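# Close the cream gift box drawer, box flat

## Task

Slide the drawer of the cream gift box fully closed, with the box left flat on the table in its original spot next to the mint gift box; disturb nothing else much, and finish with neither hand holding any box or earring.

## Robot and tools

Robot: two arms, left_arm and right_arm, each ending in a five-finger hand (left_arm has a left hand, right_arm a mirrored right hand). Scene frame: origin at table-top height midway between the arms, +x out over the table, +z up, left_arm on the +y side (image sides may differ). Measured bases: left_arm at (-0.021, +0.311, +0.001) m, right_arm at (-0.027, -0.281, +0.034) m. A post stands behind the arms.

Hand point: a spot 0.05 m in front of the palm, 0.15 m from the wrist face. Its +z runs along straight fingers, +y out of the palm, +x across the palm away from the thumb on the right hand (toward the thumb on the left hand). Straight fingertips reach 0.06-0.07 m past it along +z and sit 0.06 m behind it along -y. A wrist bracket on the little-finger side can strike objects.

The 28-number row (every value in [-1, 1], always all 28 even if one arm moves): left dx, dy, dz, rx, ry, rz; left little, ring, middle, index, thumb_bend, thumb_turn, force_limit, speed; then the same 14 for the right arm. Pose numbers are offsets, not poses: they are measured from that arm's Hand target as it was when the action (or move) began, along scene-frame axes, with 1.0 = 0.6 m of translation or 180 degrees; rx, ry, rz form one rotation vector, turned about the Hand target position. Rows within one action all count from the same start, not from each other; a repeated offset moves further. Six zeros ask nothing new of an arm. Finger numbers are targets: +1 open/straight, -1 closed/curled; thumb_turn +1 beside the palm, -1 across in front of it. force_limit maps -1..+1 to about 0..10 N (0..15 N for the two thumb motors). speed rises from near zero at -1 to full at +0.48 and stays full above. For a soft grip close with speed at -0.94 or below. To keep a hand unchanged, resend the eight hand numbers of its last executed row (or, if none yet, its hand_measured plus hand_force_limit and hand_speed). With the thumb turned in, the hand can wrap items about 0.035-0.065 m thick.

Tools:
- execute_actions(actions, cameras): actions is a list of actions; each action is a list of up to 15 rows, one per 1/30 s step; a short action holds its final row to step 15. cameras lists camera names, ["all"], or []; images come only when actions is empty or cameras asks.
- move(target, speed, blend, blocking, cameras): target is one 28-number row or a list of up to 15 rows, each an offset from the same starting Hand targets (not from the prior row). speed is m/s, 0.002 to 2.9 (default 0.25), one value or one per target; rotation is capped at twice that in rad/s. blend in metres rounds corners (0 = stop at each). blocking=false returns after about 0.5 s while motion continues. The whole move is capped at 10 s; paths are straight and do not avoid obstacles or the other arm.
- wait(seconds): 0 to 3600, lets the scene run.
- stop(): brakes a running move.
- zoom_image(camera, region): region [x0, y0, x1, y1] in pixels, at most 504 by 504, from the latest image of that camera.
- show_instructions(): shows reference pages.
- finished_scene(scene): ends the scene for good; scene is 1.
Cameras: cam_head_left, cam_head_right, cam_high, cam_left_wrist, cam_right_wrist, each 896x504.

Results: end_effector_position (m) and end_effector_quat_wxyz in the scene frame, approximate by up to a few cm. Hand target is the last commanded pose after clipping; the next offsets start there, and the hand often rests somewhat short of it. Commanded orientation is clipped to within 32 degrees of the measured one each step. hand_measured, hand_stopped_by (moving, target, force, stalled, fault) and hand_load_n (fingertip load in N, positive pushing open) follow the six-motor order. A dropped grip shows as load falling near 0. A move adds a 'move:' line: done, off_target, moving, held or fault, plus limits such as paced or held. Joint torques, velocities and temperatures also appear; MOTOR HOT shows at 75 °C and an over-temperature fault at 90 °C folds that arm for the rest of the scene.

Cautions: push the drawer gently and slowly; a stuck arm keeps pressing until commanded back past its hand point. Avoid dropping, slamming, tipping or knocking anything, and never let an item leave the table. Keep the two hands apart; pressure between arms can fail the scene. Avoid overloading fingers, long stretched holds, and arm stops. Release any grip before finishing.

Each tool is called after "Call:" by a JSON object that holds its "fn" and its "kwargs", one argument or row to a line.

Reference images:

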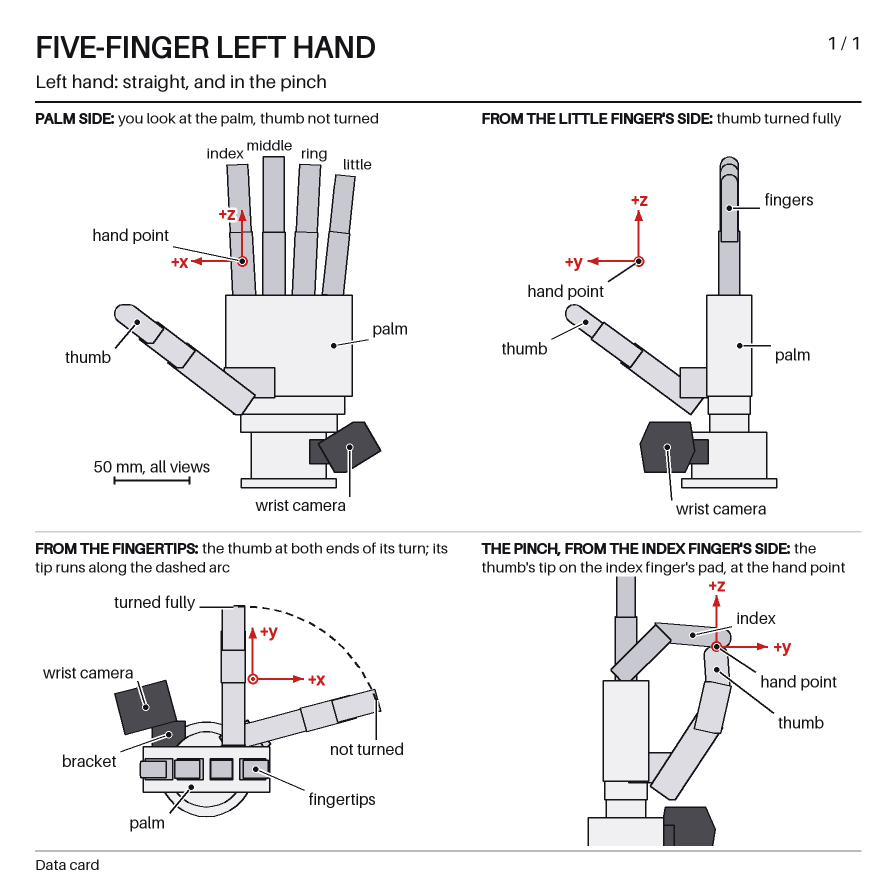

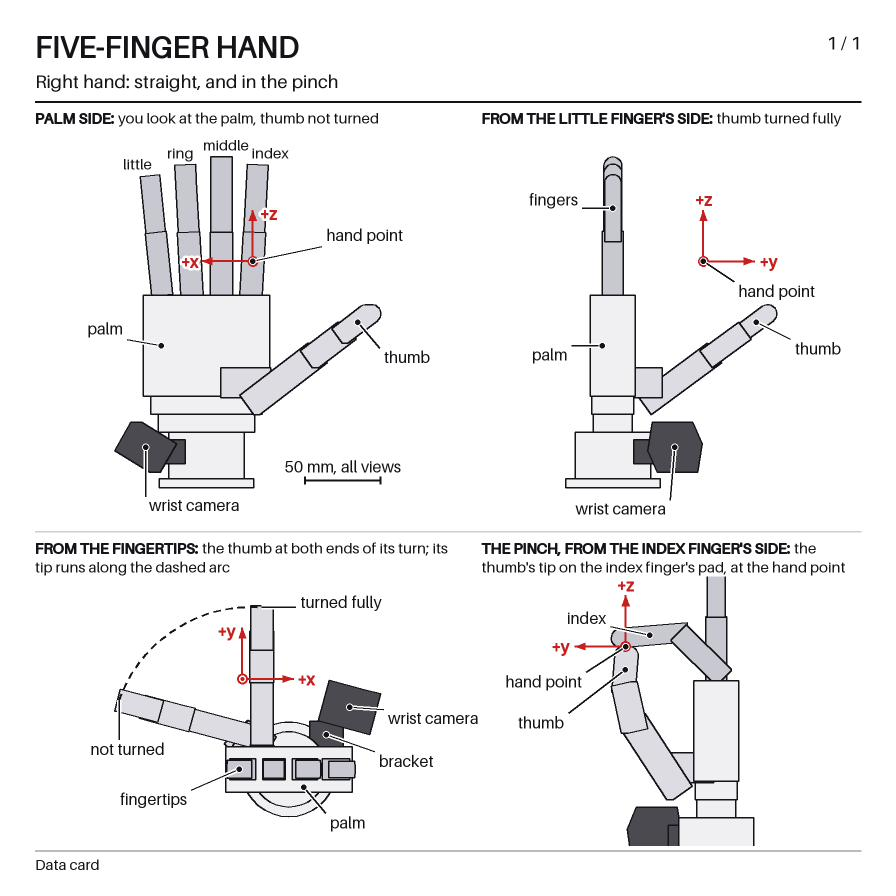

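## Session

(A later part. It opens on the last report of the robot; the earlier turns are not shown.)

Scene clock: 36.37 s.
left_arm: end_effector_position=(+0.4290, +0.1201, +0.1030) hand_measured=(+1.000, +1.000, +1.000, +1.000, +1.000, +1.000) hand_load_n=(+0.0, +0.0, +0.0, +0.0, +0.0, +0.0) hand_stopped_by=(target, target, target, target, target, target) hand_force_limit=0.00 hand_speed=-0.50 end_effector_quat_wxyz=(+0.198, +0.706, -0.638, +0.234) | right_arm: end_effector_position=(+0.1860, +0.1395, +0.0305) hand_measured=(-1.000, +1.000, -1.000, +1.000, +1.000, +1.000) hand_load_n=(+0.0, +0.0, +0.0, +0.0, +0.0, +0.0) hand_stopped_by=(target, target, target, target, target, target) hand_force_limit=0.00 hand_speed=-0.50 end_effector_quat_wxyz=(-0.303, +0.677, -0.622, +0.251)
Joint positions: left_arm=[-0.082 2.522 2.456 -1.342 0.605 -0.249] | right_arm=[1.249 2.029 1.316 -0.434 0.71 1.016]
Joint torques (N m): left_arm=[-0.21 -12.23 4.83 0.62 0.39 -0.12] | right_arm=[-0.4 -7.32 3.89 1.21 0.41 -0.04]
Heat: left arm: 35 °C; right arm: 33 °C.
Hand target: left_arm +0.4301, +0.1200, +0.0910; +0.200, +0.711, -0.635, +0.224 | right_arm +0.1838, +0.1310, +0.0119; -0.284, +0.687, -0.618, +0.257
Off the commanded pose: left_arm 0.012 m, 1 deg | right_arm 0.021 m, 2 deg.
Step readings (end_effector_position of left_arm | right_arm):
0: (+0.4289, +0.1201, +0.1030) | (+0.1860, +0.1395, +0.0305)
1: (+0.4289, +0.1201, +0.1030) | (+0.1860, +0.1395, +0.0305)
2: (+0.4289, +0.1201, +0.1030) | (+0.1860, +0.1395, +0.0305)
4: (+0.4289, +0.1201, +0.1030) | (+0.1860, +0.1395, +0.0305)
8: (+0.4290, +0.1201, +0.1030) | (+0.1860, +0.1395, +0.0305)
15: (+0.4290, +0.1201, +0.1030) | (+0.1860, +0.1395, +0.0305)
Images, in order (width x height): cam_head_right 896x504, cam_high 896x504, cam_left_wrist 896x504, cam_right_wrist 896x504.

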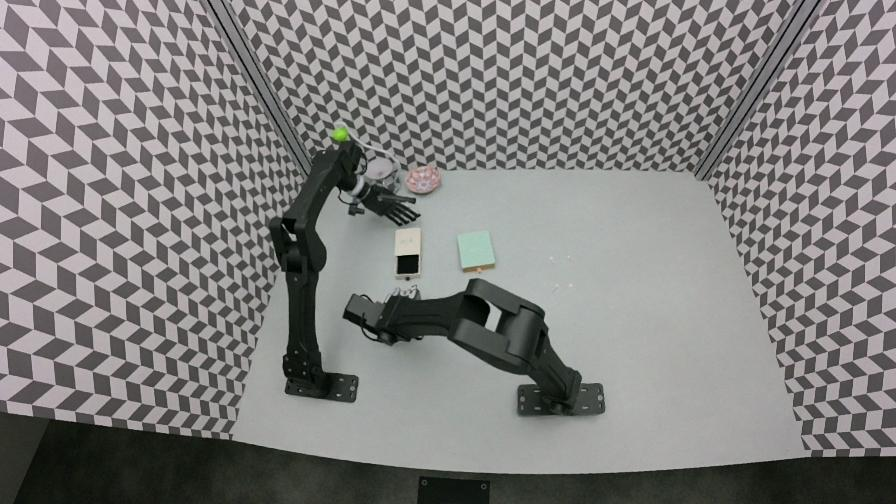

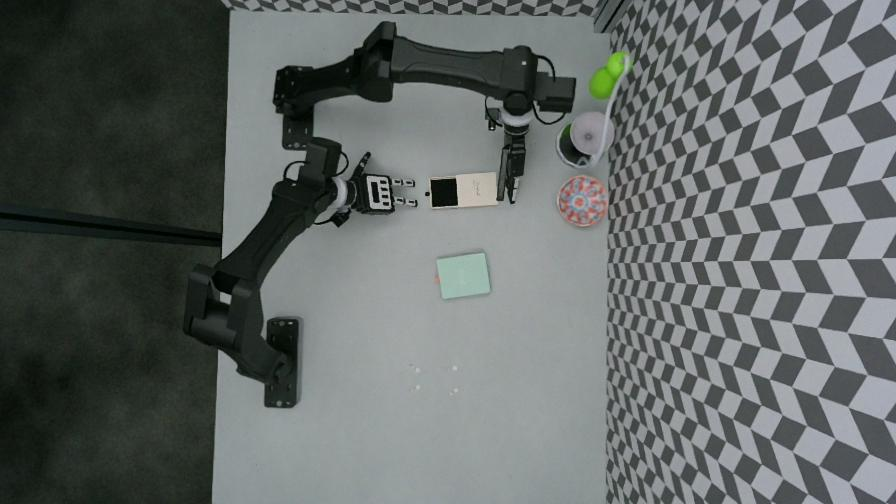

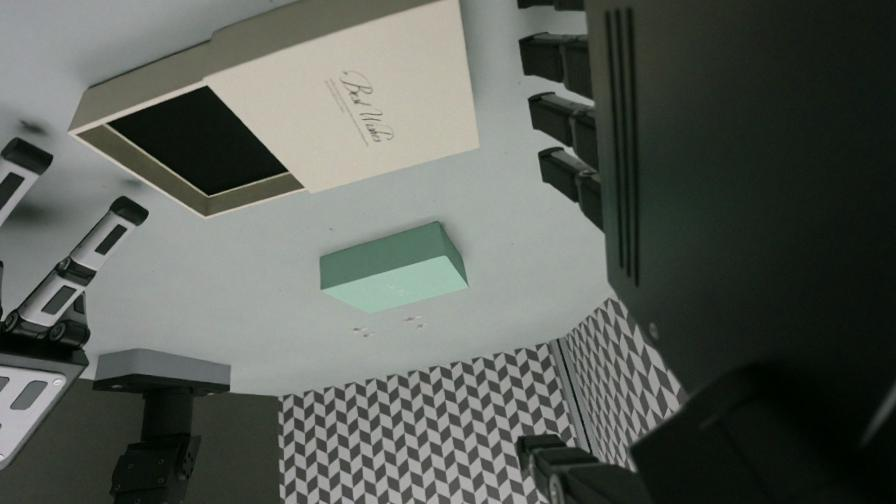

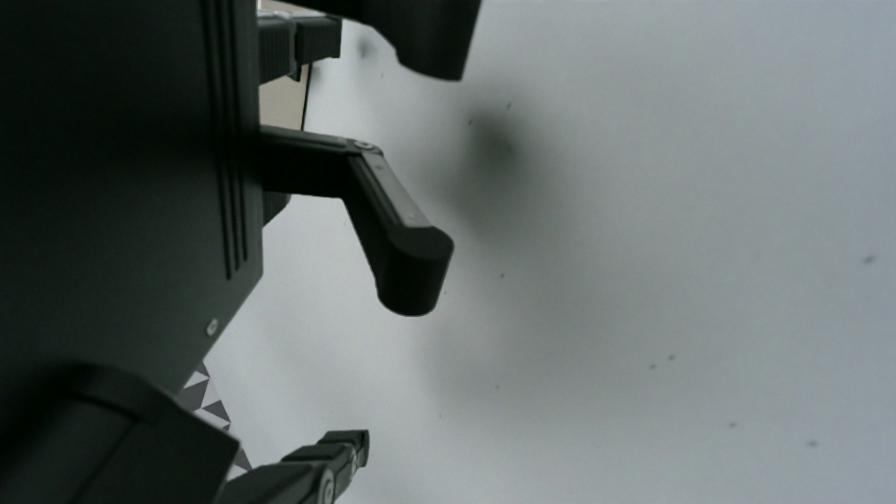

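Call:
{"fn": "move", "kwargs": {
  "target": [-0.0199, -0.0106, -0.0117, 0, 0, 0, 1, 1, 1, 1, 1, 1, 0, -0.5, 0.033, 0.001, -0.025, 0, 0, 0, -1, 1, -1, 1, 1, 1, 0, -0.5],
  "speed": 0.06,
  "cameras": ["cam_head_right", "cam_high", "cam_left_wrist", "cam_right_wrist"]
}}

Call:
{"fn": "zoom_image", "kwargs": {
  "camera": "cam_high",
  "region": [380, 120, 520, 220]
}}

Call:
{"fn": "zoom_image", "kwargs": {
  "camera": "cam_head_right",
  "region": [350, 190, 470, 310]
}}

Call:
{"fn": "zoom_image", "kwargs": {
  "camera": "cam_left_wrist",
  "region": [0, 50, 300, 250]
}}

Scene clock: 37.80 s.
left_arm: end_effector_position=(+0.4255, +0.1201, +0.0912) hand_measured=(+1.000, +1.000, +1.000, +1.000, +1.000, +1.000) hand_load_n=(+0.0, +0.0, +0.0, +0.0, +0.0, +0.0) hand_stopped_by=(target, target, target, target, target, target) hand_force_limit=0.00 hand_speed=-0.50 end_effector_quat_wxyz=(+0.196, +0.710, -0.634, +0.238) | right_arm: end_effector_position=(+0.2067, +0.1400, +0.0179) hand_measured=(-1.000, +1.000, -1.000, +1.000, +1.000, +1.000) hand_load_n=(+0.0, +0.0, +0.0, +0.0, +0.0, +0.0) hand_stopped_by=(target, target, target, target, target, target) hand_force_limit=0.00 hand_speed=-0.50 end_effector_quat_wxyz=(-0.304, +0.676, -0.621, +0.254)
Joint positions: left_arm=[-0.081 2.456 2.287 -1.224 0.604 -0.266] | right_arm=[1.204 2.071 1.316 -0.355 0.698 0.96]
Joint torques (N m): left_arm=[-1.58 -13.94 3.23 0.59 0.38 -0.11] | right_arm=[-0.44 -7.28 3.81 1.31 0.32 -0.04]
Heat: left arm: 35 °C; right arm: 33 °C.
Hand target: left_arm +0.4182, +0.1137, +0.0839; +0.200, +0.711, -0.635, +0.224 | right_arm +0.2035, +0.1315, -0.0031; -0.284, +0.687, -0.618, +0.257
Off the commanded pose: left_arm 0.012 m, 2 deg | right_arm 0.023 m, 3 deg.
move: off_target (left_arm, right_arm)

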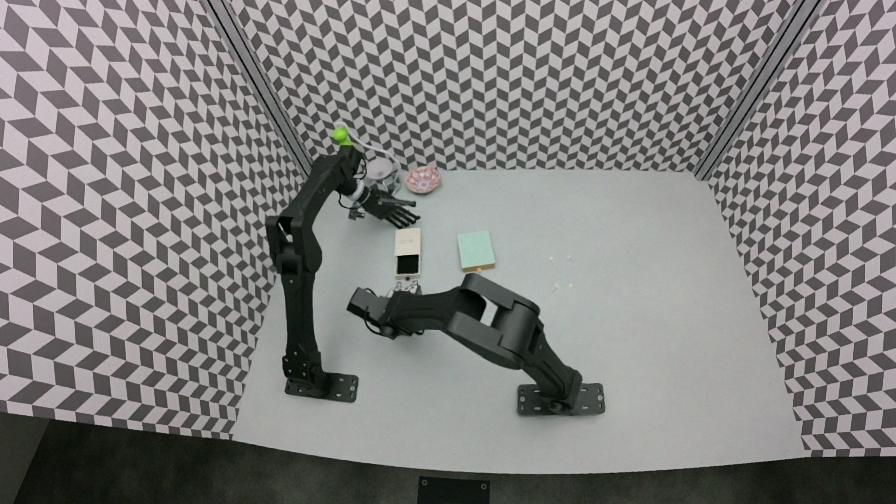

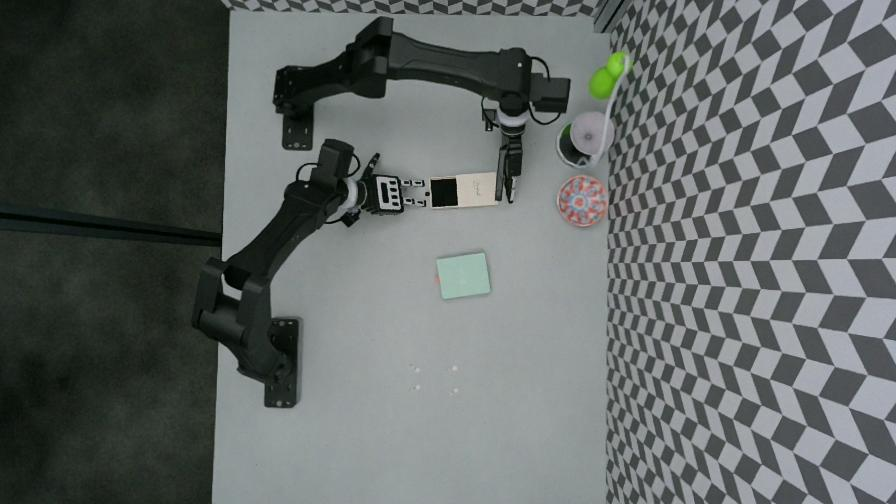

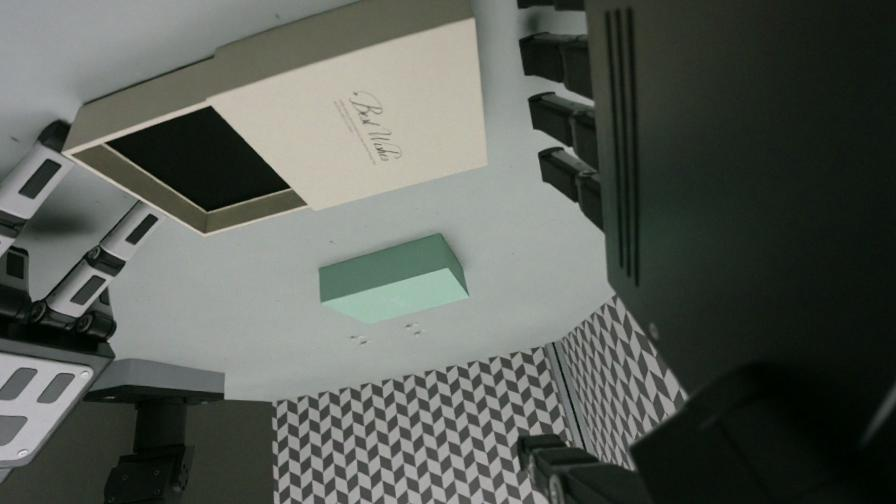

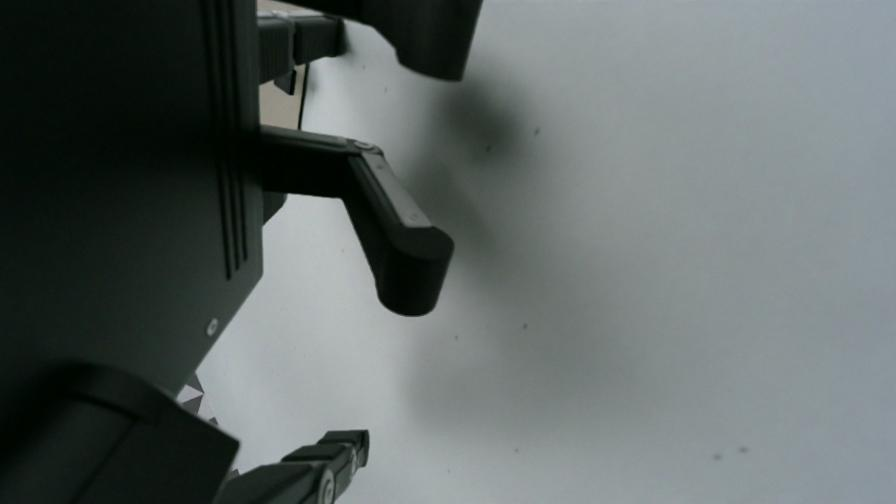

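Scaled by 3.600 from the camera's image (finer frame: 1280x720).

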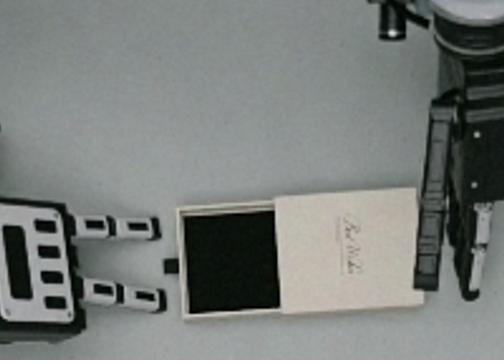

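Scaled by 4.200 from the camera's image (finer frame: 1280x720).

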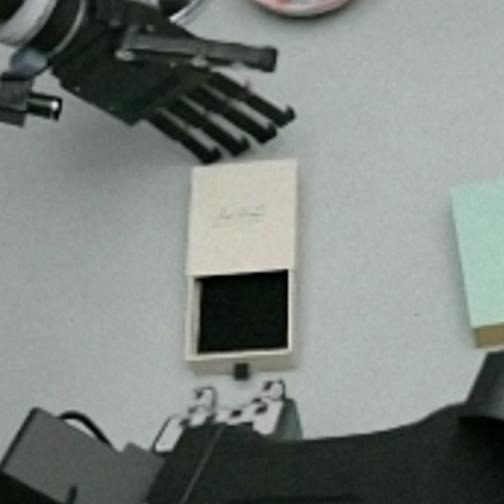

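Scaled by 1.680 from the camera's image (finer frame: 1280x720).

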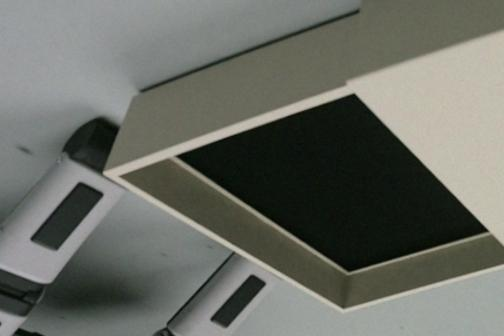

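Call:
{"fn": "move", "kwargs": {
  "target": [-0.025, -0.003, 0.003, 0, 0, 0, 1, 1, 1, 1, 1, 1, 0, -0.5, 0, 0, 0, 0, 0, 0, -1, 1, -1, 1, 1, 1, 0, -0.5],
  "speed": 0.05,
  "cameras": ["cam_head_right", "cam_high", "cam_left_wrist"]
}}

Call:
{"fn": "zoom_image", "kwargs": {
  "camera": "cam_high",
  "region": [380, 120, 520, 220]
}}

Call:
{"fn": "zoom_image", "kwargs": {
  "camera": "cam_head_right",
  "region": [380, 200, 450, 290]
}}

Scene clock: 39.00 s.
left_arm: end_effector_position=(+0.4170, +0.1190, +0.0904) hand_measured=(+1.000, +1.000, +1.000, +1.000, +1.000, +1.000) hand_load_n=(+0.5, +0.0, +0.0, +0.0, -0.5, +0.0) hand_stopped_by=(target, target, target, target, target, target) hand_force_limit=0.00 hand_speed=-0.50 end_effector_quat_wxyz=(+0.189, +0.707, -0.636, +0.246) | right_arm: end_effector_position=(+0.2067, +0.1404, +0.0180) hand_measured=(-1.000, +1.000, -1.000, +1.000, +1.000, +1.000) hand_load_n=(+0.0, +0.0, +0.0, +0.0, +0.0, +0.0) hand_stopped_by=(target, target, target, target, target, target) hand_force_limit=0.00 hand_speed=-0.50 end_effector_quat_wxyz=(-0.304, +0.676, -0.621, +0.254)
Joint positions: left_arm=[-0.086 2.376 2.142 -1.134 0.602 -0.271] | right_arm=[1.204 2.071 1.316 -0.354 0.698 0.96]
Joint torques (N m): left_arm=[-1.81 -14.01 3.26 0.37 0.37 -0.17] | right_arm=[-0.49 -7.3 3.82 1.28 0.34 -0.05]
Heat: left arm: 35 °C; right arm: 33 °C.
Hand target: left_arm +0.4032, +0.1120, +0.0858; +0.200, +0.711, -0.635, +0.224 | right_arm +0.2036, +0.1315, -0.0031; -0.284, +0.687, -0.618, +0.257
Off the commanded pose: left_arm 0.016 m, 3 deg | right_arm 0.023 m, 3 deg.
move: off_target (left_arm)

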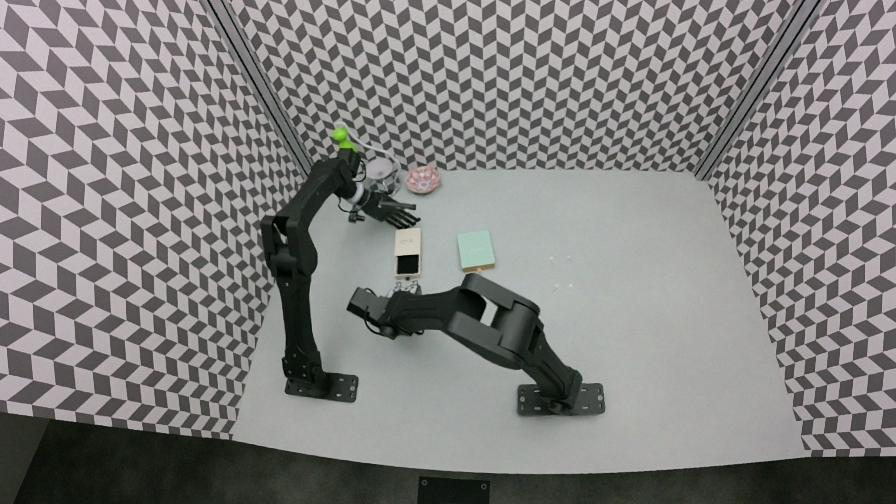

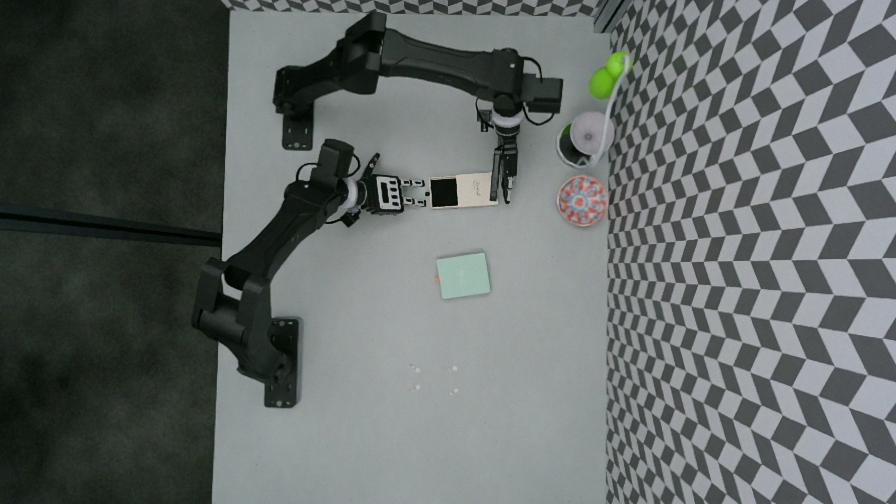

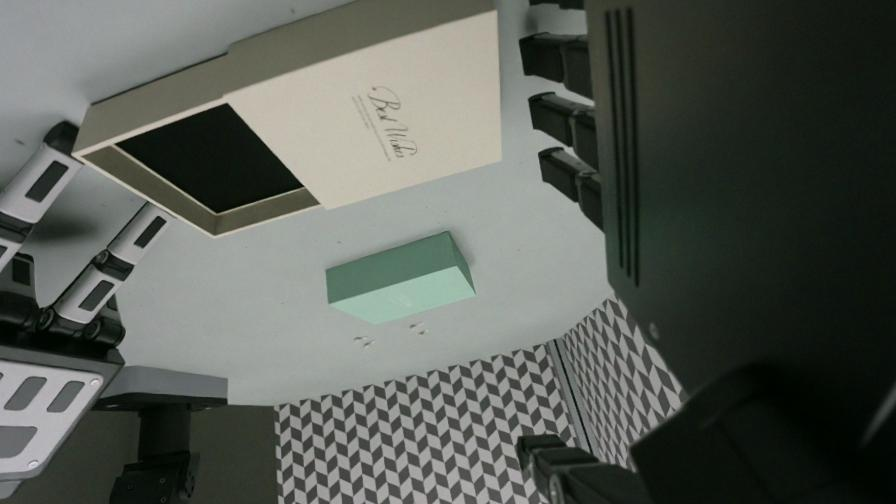

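Scaled by 3.600 from the camera's image (finer frame: 1280x720).

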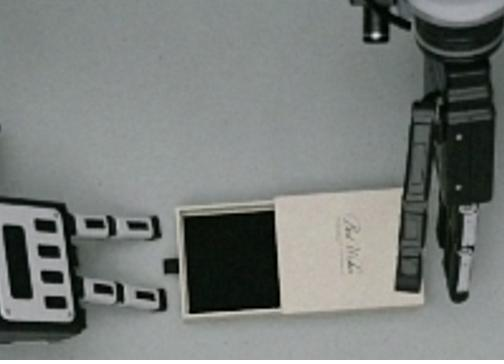

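Scaled by 5.600 from the camera's image (finer frame: 1280x720).

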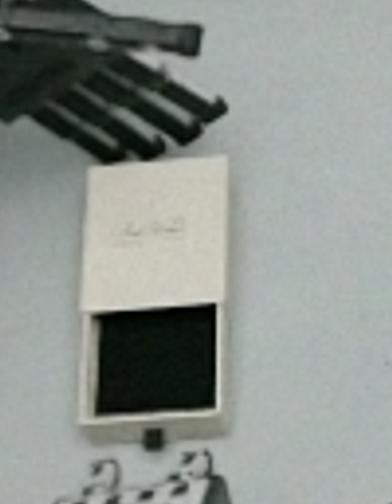

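Call:
{"fn": "move", "kwargs": {
  "target": [-0.0167, -0.002, 0.0067, 0, 0, 0, 1, 1, 1, 1, 1, 1, 0, -0.5, 0, 0, 0, 0, 0, 0, -1, 1, -1, 1, 1, 1, 0, -0.5],
  "speed": 0.04,
  "cameras": ["cam_head_right", "cam_high", "cam_left_wrist"]
}}

Call:
{"fn": "zoom_image", "kwargs": {
  "camera": "cam_high",
  "region": [380, 120, 520, 220]
}}

Call:
{"fn": "zoom_image", "kwargs": {
  "camera": "cam_head_right",
  "region": [380, 200, 450, 290]
}}

Scene clock: 40.10 s.
left_arm: end_effector_position=(+0.4058, +0.1143, +0.0909) hand_measured=(+1.000, +1.000, +1.000, +1.000, +1.000, +1.000) hand_load_n=(+0.0, +0.0, +0.0, +0.0, +0.0, +0.0) hand_stopped_by=(target, target, target, target, target, target) hand_force_limit=0.00 hand_speed=-0.50 end_effector_quat_wxyz=(+0.192, +0.705, -0.638, +0.244) | right_arm: end_effector_position=(+0.2066, +0.1405, +0.0180) hand_measured=(-1.000, +1.000, -1.000, +1.000, +1.000, +1.000) hand_load_n=(+0.0, +0.0, -0.5, +0.0, +0.0, +0.0) hand_stopped_by=(target, target, target, target, target, target) hand_force_limit=0.00 hand_speed=-0.50 end_effector_quat_wxyz=(-0.305, +0.676, -0.621, +0.253)
Joint positions: left_arm=[-0.098 2.33 2.064 -1.103 0.602 -0.278] | right_arm=[1.204 2.071 1.316 -0.353 0.697 0.96]
Joint torques (N m): left_arm=[-1.22 -14.34 3.45 0.33 0.36 -0.14] | right_arm=[-0.5 -7.3 3.84 1.3 0.33 -0.04]
Heat: left arm: 35 °C; right arm: 33 °C.
Hand target: left_arm +0.3931, +0.1107, +0.0898; +0.200, +0.711, -0.635, +0.224 | right_arm +0.2036, +0.1315, -0.0031; -0.284, +0.687, -0.618, +0.257
Off the commanded pose: left_arm 0.013 m, 3 deg | right_arm 0.023 m, 3 deg.
move: off_target (left_arm)

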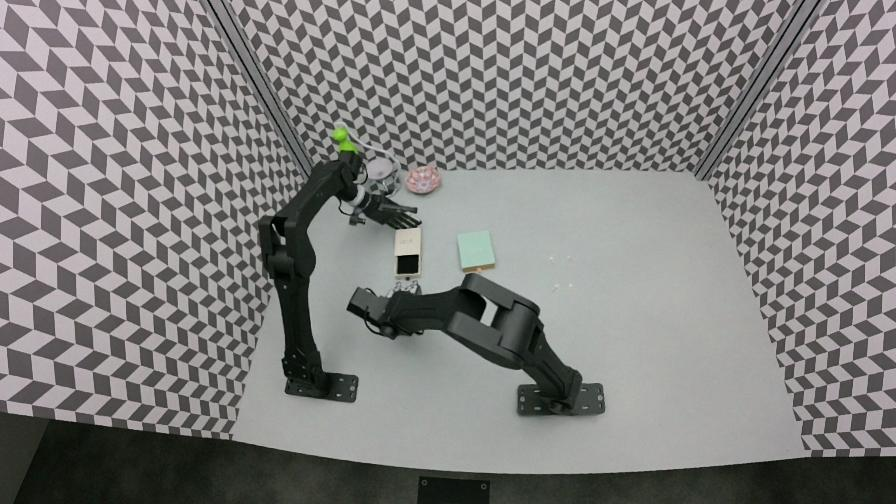

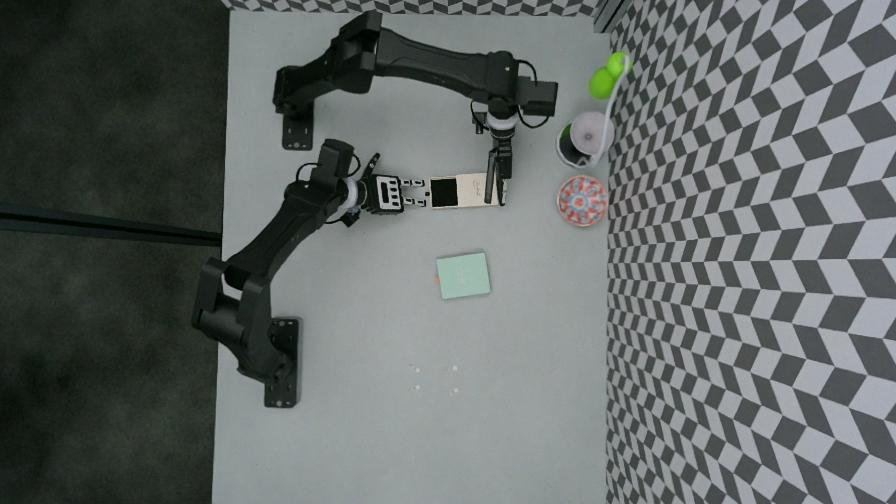

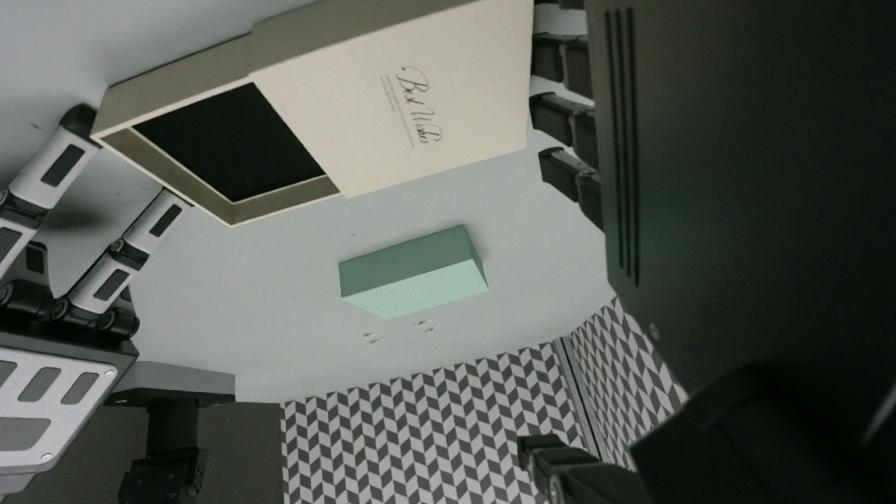

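Scaled by 3.600 from the camera's image (finer frame: 1280x720).

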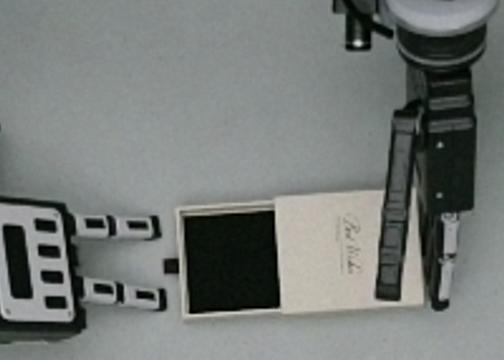

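Scaled by 5.600 from the camera's image (finer frame: 1280x720).

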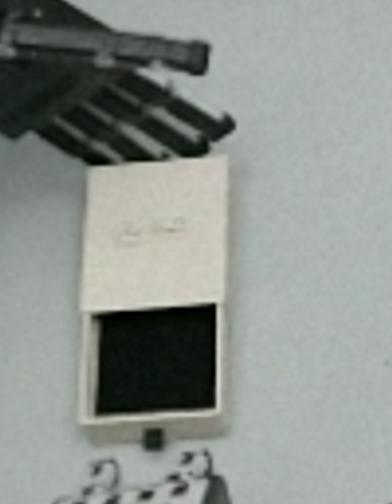

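Call:
{"fn": "move", "kwargs": {
  "target": [-0.015, -0.0017, 0.002, 0, 0, 0, 1, 1, 1, 1, 1, 1, 0, -0.5, 0, 0, 0, 0, 0, 0, -1, 1, -1, 1, 1, 1, 0, -0.5],
  "speed": 0.04,
  "cameras": ["cam_head_right", "cam_high", "cam_left_wrist"]
}}

Call:
{"fn": "zoom_image", "kwargs": {
  "camera": "cam_high",
  "region": [380, 120, 520, 220]
}}

Call:
{"fn": "zoom_image", "kwargs": {
  "camera": "cam_left_wrist",
  "region": [0, 0, 300, 250]
}}

Scene clock: 41.03 s.
left_arm: end_effector_position=(+0.3964, +0.1129, +0.0912) hand_measured=(+1.000, +1.000, +1.000, +1.000, +1.000, +1.000) hand_load_n=(+0.0, +0.0, +0.0, +0.0, +0.0, +0.0) hand_stopped_by=(target, target, target, target, target, target) hand_force_limit=0.00 hand_speed=-0.50 end_effector_quat_wxyz=(+0.194, +0.706, -0.637, +0.242) | right_arm: end_effector_position=(+0.2066, +0.1405, +0.0180) hand_measured=(-1.000, +1.000, -1.000, +1.000, +1.000, +1.000) hand_load_n=(+0.0, +0.0, +0.0, -0.5, +0.0, +0.0) hand_stopped_by=(target, target, target, target, target, target) hand_force_limit=0.00 hand_speed=-0.50 end_effector_quat_wxyz=(-0.305, +0.676, -0.621, +0.253)
Joint positions: left_arm=[-0.103 2.288 1.993 -1.075 0.602 -0.284] | right_arm=[1.204 2.071 1.316 -0.353 0.697 0.96]
Joint torques (N m): left_arm=[-1.17 -14.23 3.52 0.37 0.37 -0.18] | right_arm=[-0.47 -7.31 3.81 1.31 0.32 -0.04]
Heat: left arm: 35 °C; right arm: 33 °C.
Hand target: left_arm +0.3841, +0.1098, +0.0909; +0.200, +0.712, -0.635, +0.224 | right_arm +0.2036, +0.1315, -0.0031; -0.284, +0.687, -0.618, +0.257
Off the commanded pose: left_arm 0.013 m, 2 deg | right_arm 0.023 m, 3 deg.
move: off_target (left_arm)

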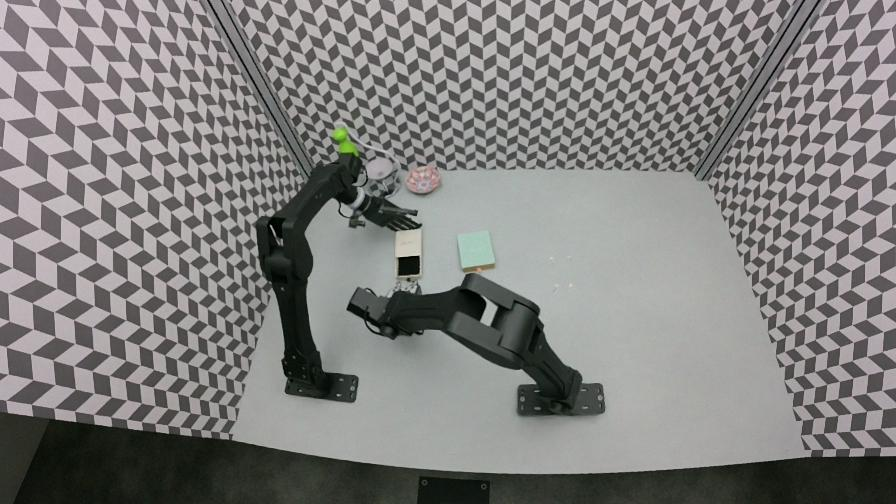

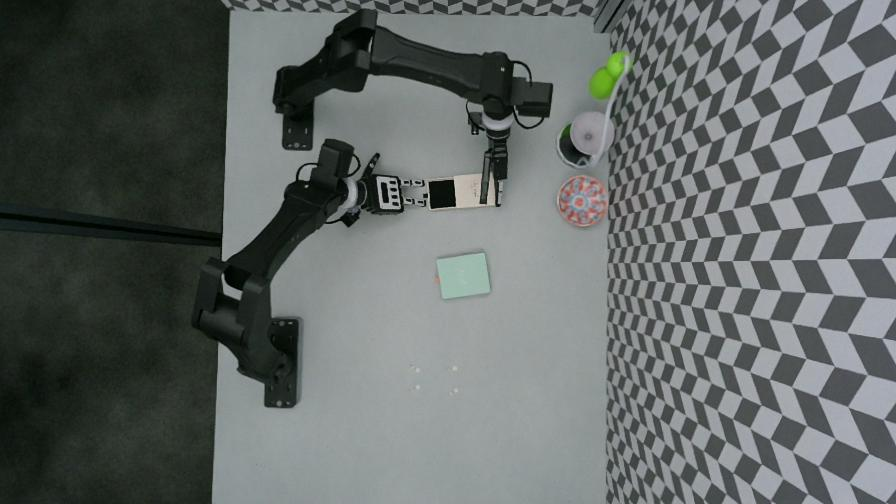

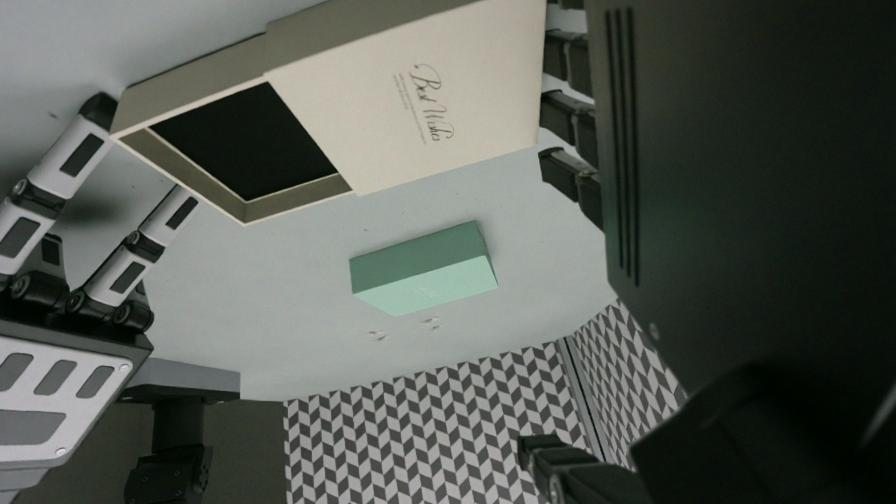

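Scaled by 3.600 from the camera's image (finer frame: 1280x720).

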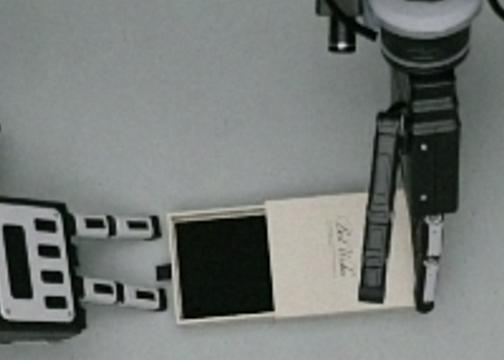

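Scaled by 1.680 from the camera's image (finer frame: 1280x720).

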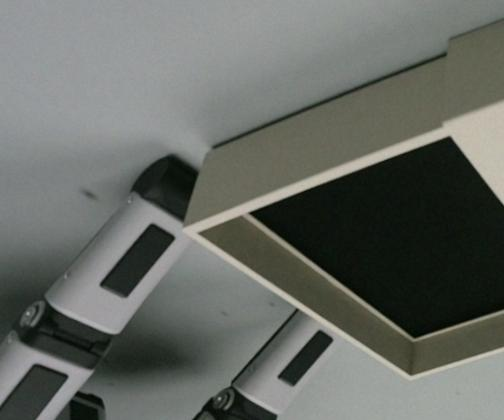

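Call:
{"fn": "move", "kwargs": {
  "target": [0, 0, 0, 0, 0, 0, 1, 1, 1, 1, 1, 1, 0, -0.5, 0.0547, 0.0053, 0.003, 0, 0, 0, -1, 1, -1, 1, 1, 1, 0, -0.5],
  "speed": 0.04,
  "cameras": ["cam_head_right", "cam_high", "cam_left_wrist"]
}}

Call:
{"fn": "zoom_image", "kwargs": {
  "camera": "cam_high",
  "region": [380, 120, 520, 220]
}}

Call:
{"fn": "zoom_image", "kwargs": {
  "camera": "cam_left_wrist",
  "region": [50, 0, 600, 250]
}}

Scene clock: 42.60 s.
left_arm: end_effector_position=(+0.3966, +0.1129, +0.0913) hand_measured=(+1.000, +1.000, +1.000, +1.000, +1.000, +1.000) hand_load_n=(+0.0, +0.0, +0.0, +0.0, +0.0, +0.0) hand_stopped_by=(target, target, target, target, target, target) hand_force_limit=0.00 hand_speed=-0.50 end_effector_quat_wxyz=(+0.193, +0.706, -0.637, +0.243) | right_arm: end_effector_position=(+0.2339, +0.1410, +0.0176) hand_measured=(-1.000, +1.000, -1.000, +1.000, +1.000, +1.000) hand_load_n=(+0.0, +0.0, +0.0, +0.0, +0.5, +0.0) hand_stopped_by=(target, target, target, target, target, target) hand_force_limit=0.00 hand_speed=-0.50 end_effector_quat_wxyz=(-0.305, +0.678, -0.619, +0.253)
Joint positions: left_arm=[-0.103 2.288 1.993 -1.074 0.602 -0.285] | right_arm=[1.141 2.098 1.35 -0.31 0.665 0.88]
Joint torques (N m): left_arm=[-1.14 -14.23 3.54 0.35 0.37 -0.16] | right_arm=[-1.29 -6.75 6.02 1.2 0.32 -0.05]
Heat: left arm: 35 °C; right arm: 33 °C.
Hand target: left_arm +0.3842, +0.1098, +0.0910; +0.200, +0.711, -0.635, +0.224 | right_arm +0.2364, +0.1349, -0.0012; -0.284, +0.687, -0.618, +0.257
Off the commanded pose: left_arm 0.013 m, 2 deg | right_arm 0.020 m, 3 deg.
move: off_target (right_arm)

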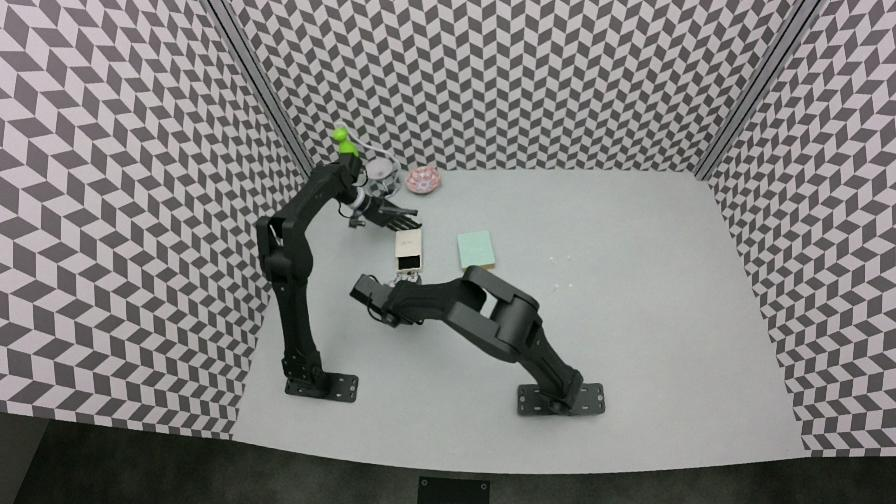

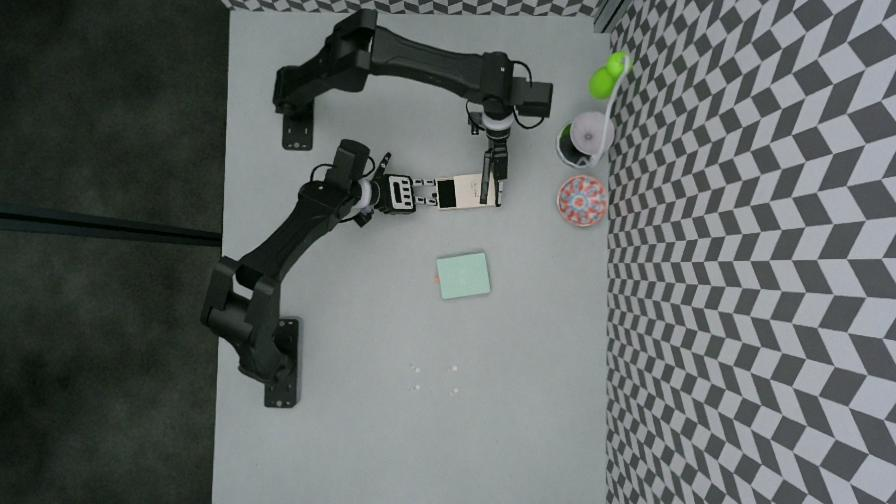

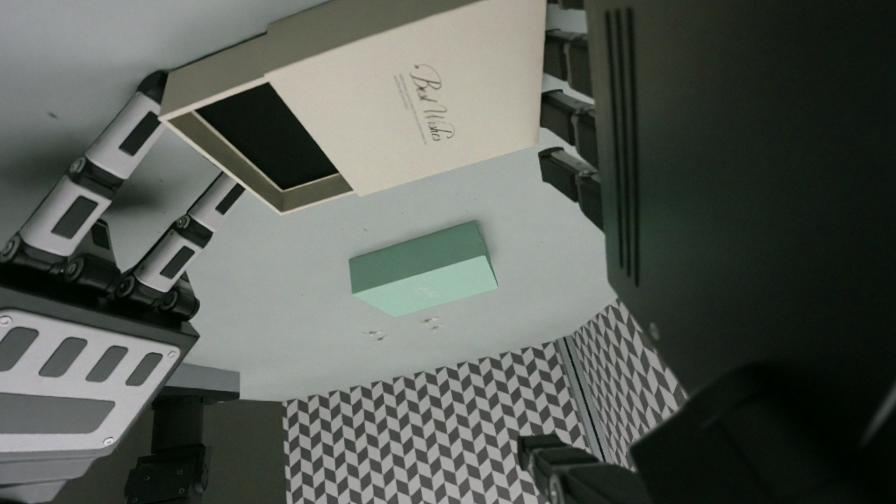

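Scaled by 3.600 from the camera's image (finer frame: 1280x720).

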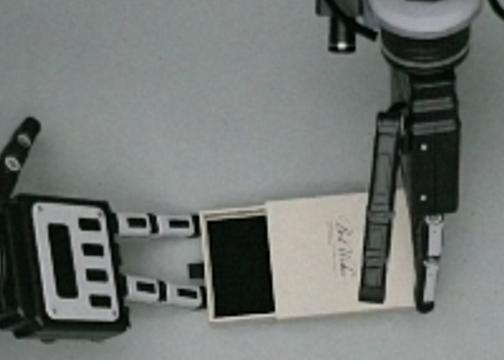

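Region (50, 0, 600, 250) is 550x250 pixels. A region can be at most 504 by 504 pixels.

Call:
{"fn": "move", "kwargs": {
  "target": [0, 0, 0, 0, 0, 0, 1, 1, 1, 1, 1, 1, 0, -0.5, 0.0597, 0.005, 0.002, 0, 0, 0, -1, 1, -1, 1, 1, 1, 0, -0.5],
  "speed": 0.04,
  "cameras": ["cam_head_right", "cam_high", "cam_left_wrist"]
}}

Call:
{"fn": "zoom_image", "kwargs": {
  "camera": "cam_high",
  "region": [380, 120, 520, 220]
}}

Call:
{"fn": "zoom_image", "kwargs": {
  "camera": "cam_left_wrist",
  "region": [100, 0, 400, 250]
}}

Scene clock: 44.23 s.
left_arm: end_effector_position=(+0.3967, +0.1128, +0.0913) hand_measured=(+1.000, +1.000, +1.000, +1.000, +1.000, +1.000) hand_load_n=(+0.0, +0.0, +0.0, +0.5, +0.0, +0.0) hand_stopped_by=(target, target, target, target, target, target) hand_force_limit=0.00 hand_speed=-0.50 end_effector_quat_wxyz=(+0.193, +0.706, -0.637, +0.243) | right_arm: end_effector_position=(+0.2694, +0.1439, +0.0190) hand_measured=(-1.000, +1.000, -1.000, +1.000, +1.000, +1.000) hand_load_n=(+0.0, +0.0, +0.0, -0.5, +0.0, +0.0) hand_stopped_by=(target, target, target, target, target, target) hand_force_limit=0.00 hand_speed=-0.50 end_effector_quat_wxyz=(-0.304, +0.679, -0.618, +0.253)
Joint positions: left_arm=[-0.103 2.288 1.993 -1.074 0.602 -0.285] | right_arm=[1.068 2.151 1.434 -0.296 0.627 0.799]
Joint torques (N m): left_arm=[-1.11 -14.27 3.59 0.34 0.38 -0.15] | right_arm=[-1.21 -7.23 6.3 1.27 0.32 -0.05]
Heat: left arm: 35 °C; right arm: 33 °C.
Hand target: left_arm +0.3842, +0.1098, +0.0910; +0.200, +0.711, -0.635, +0.224 | right_arm +0.2722, +0.1378, +0.0000; -0.284, +0.687, -0.618, +0.257
Off the commanded pose: left_arm 0.013 m, 2 deg | right_arm 0.020 m, 2 deg.
move: off_target (right_arm)

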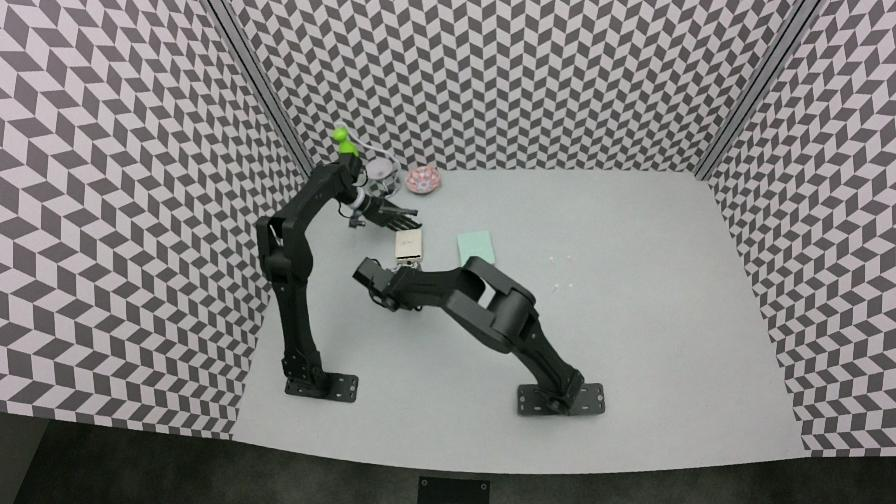

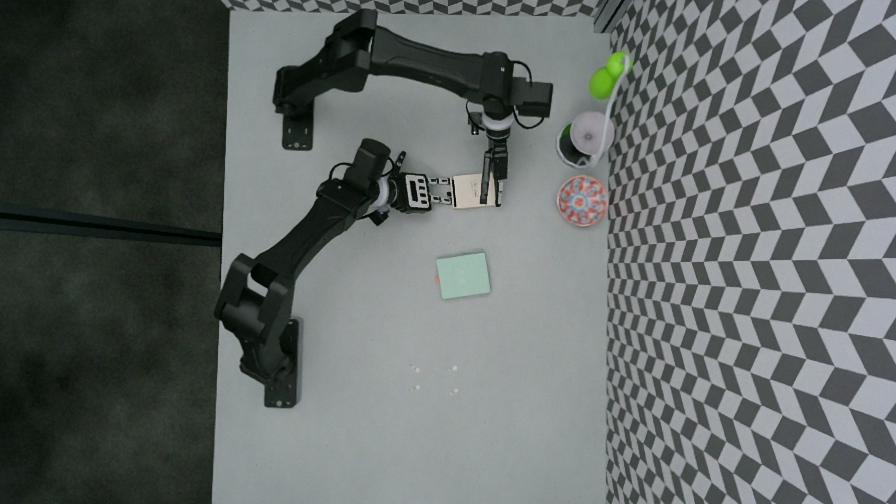

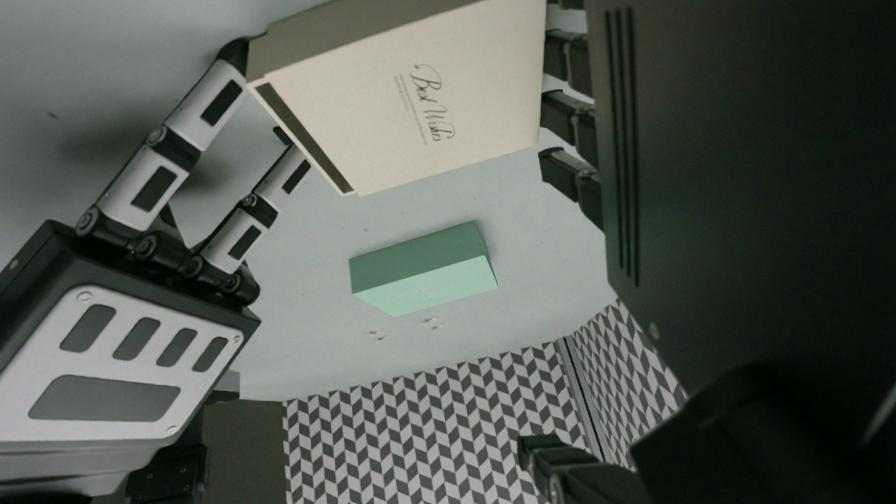

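Scaled by 3.600 from the camera's image (finer frame: 1280x720).

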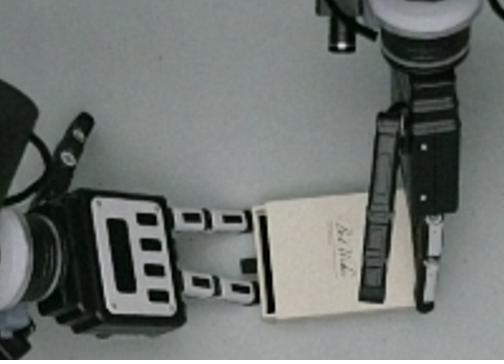

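Scaled by 1.680 from the camera's image (finer frame: 1280x720).

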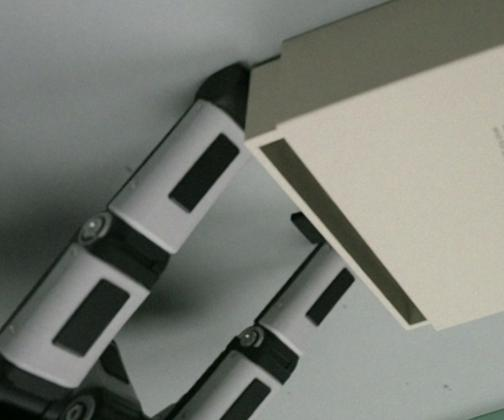

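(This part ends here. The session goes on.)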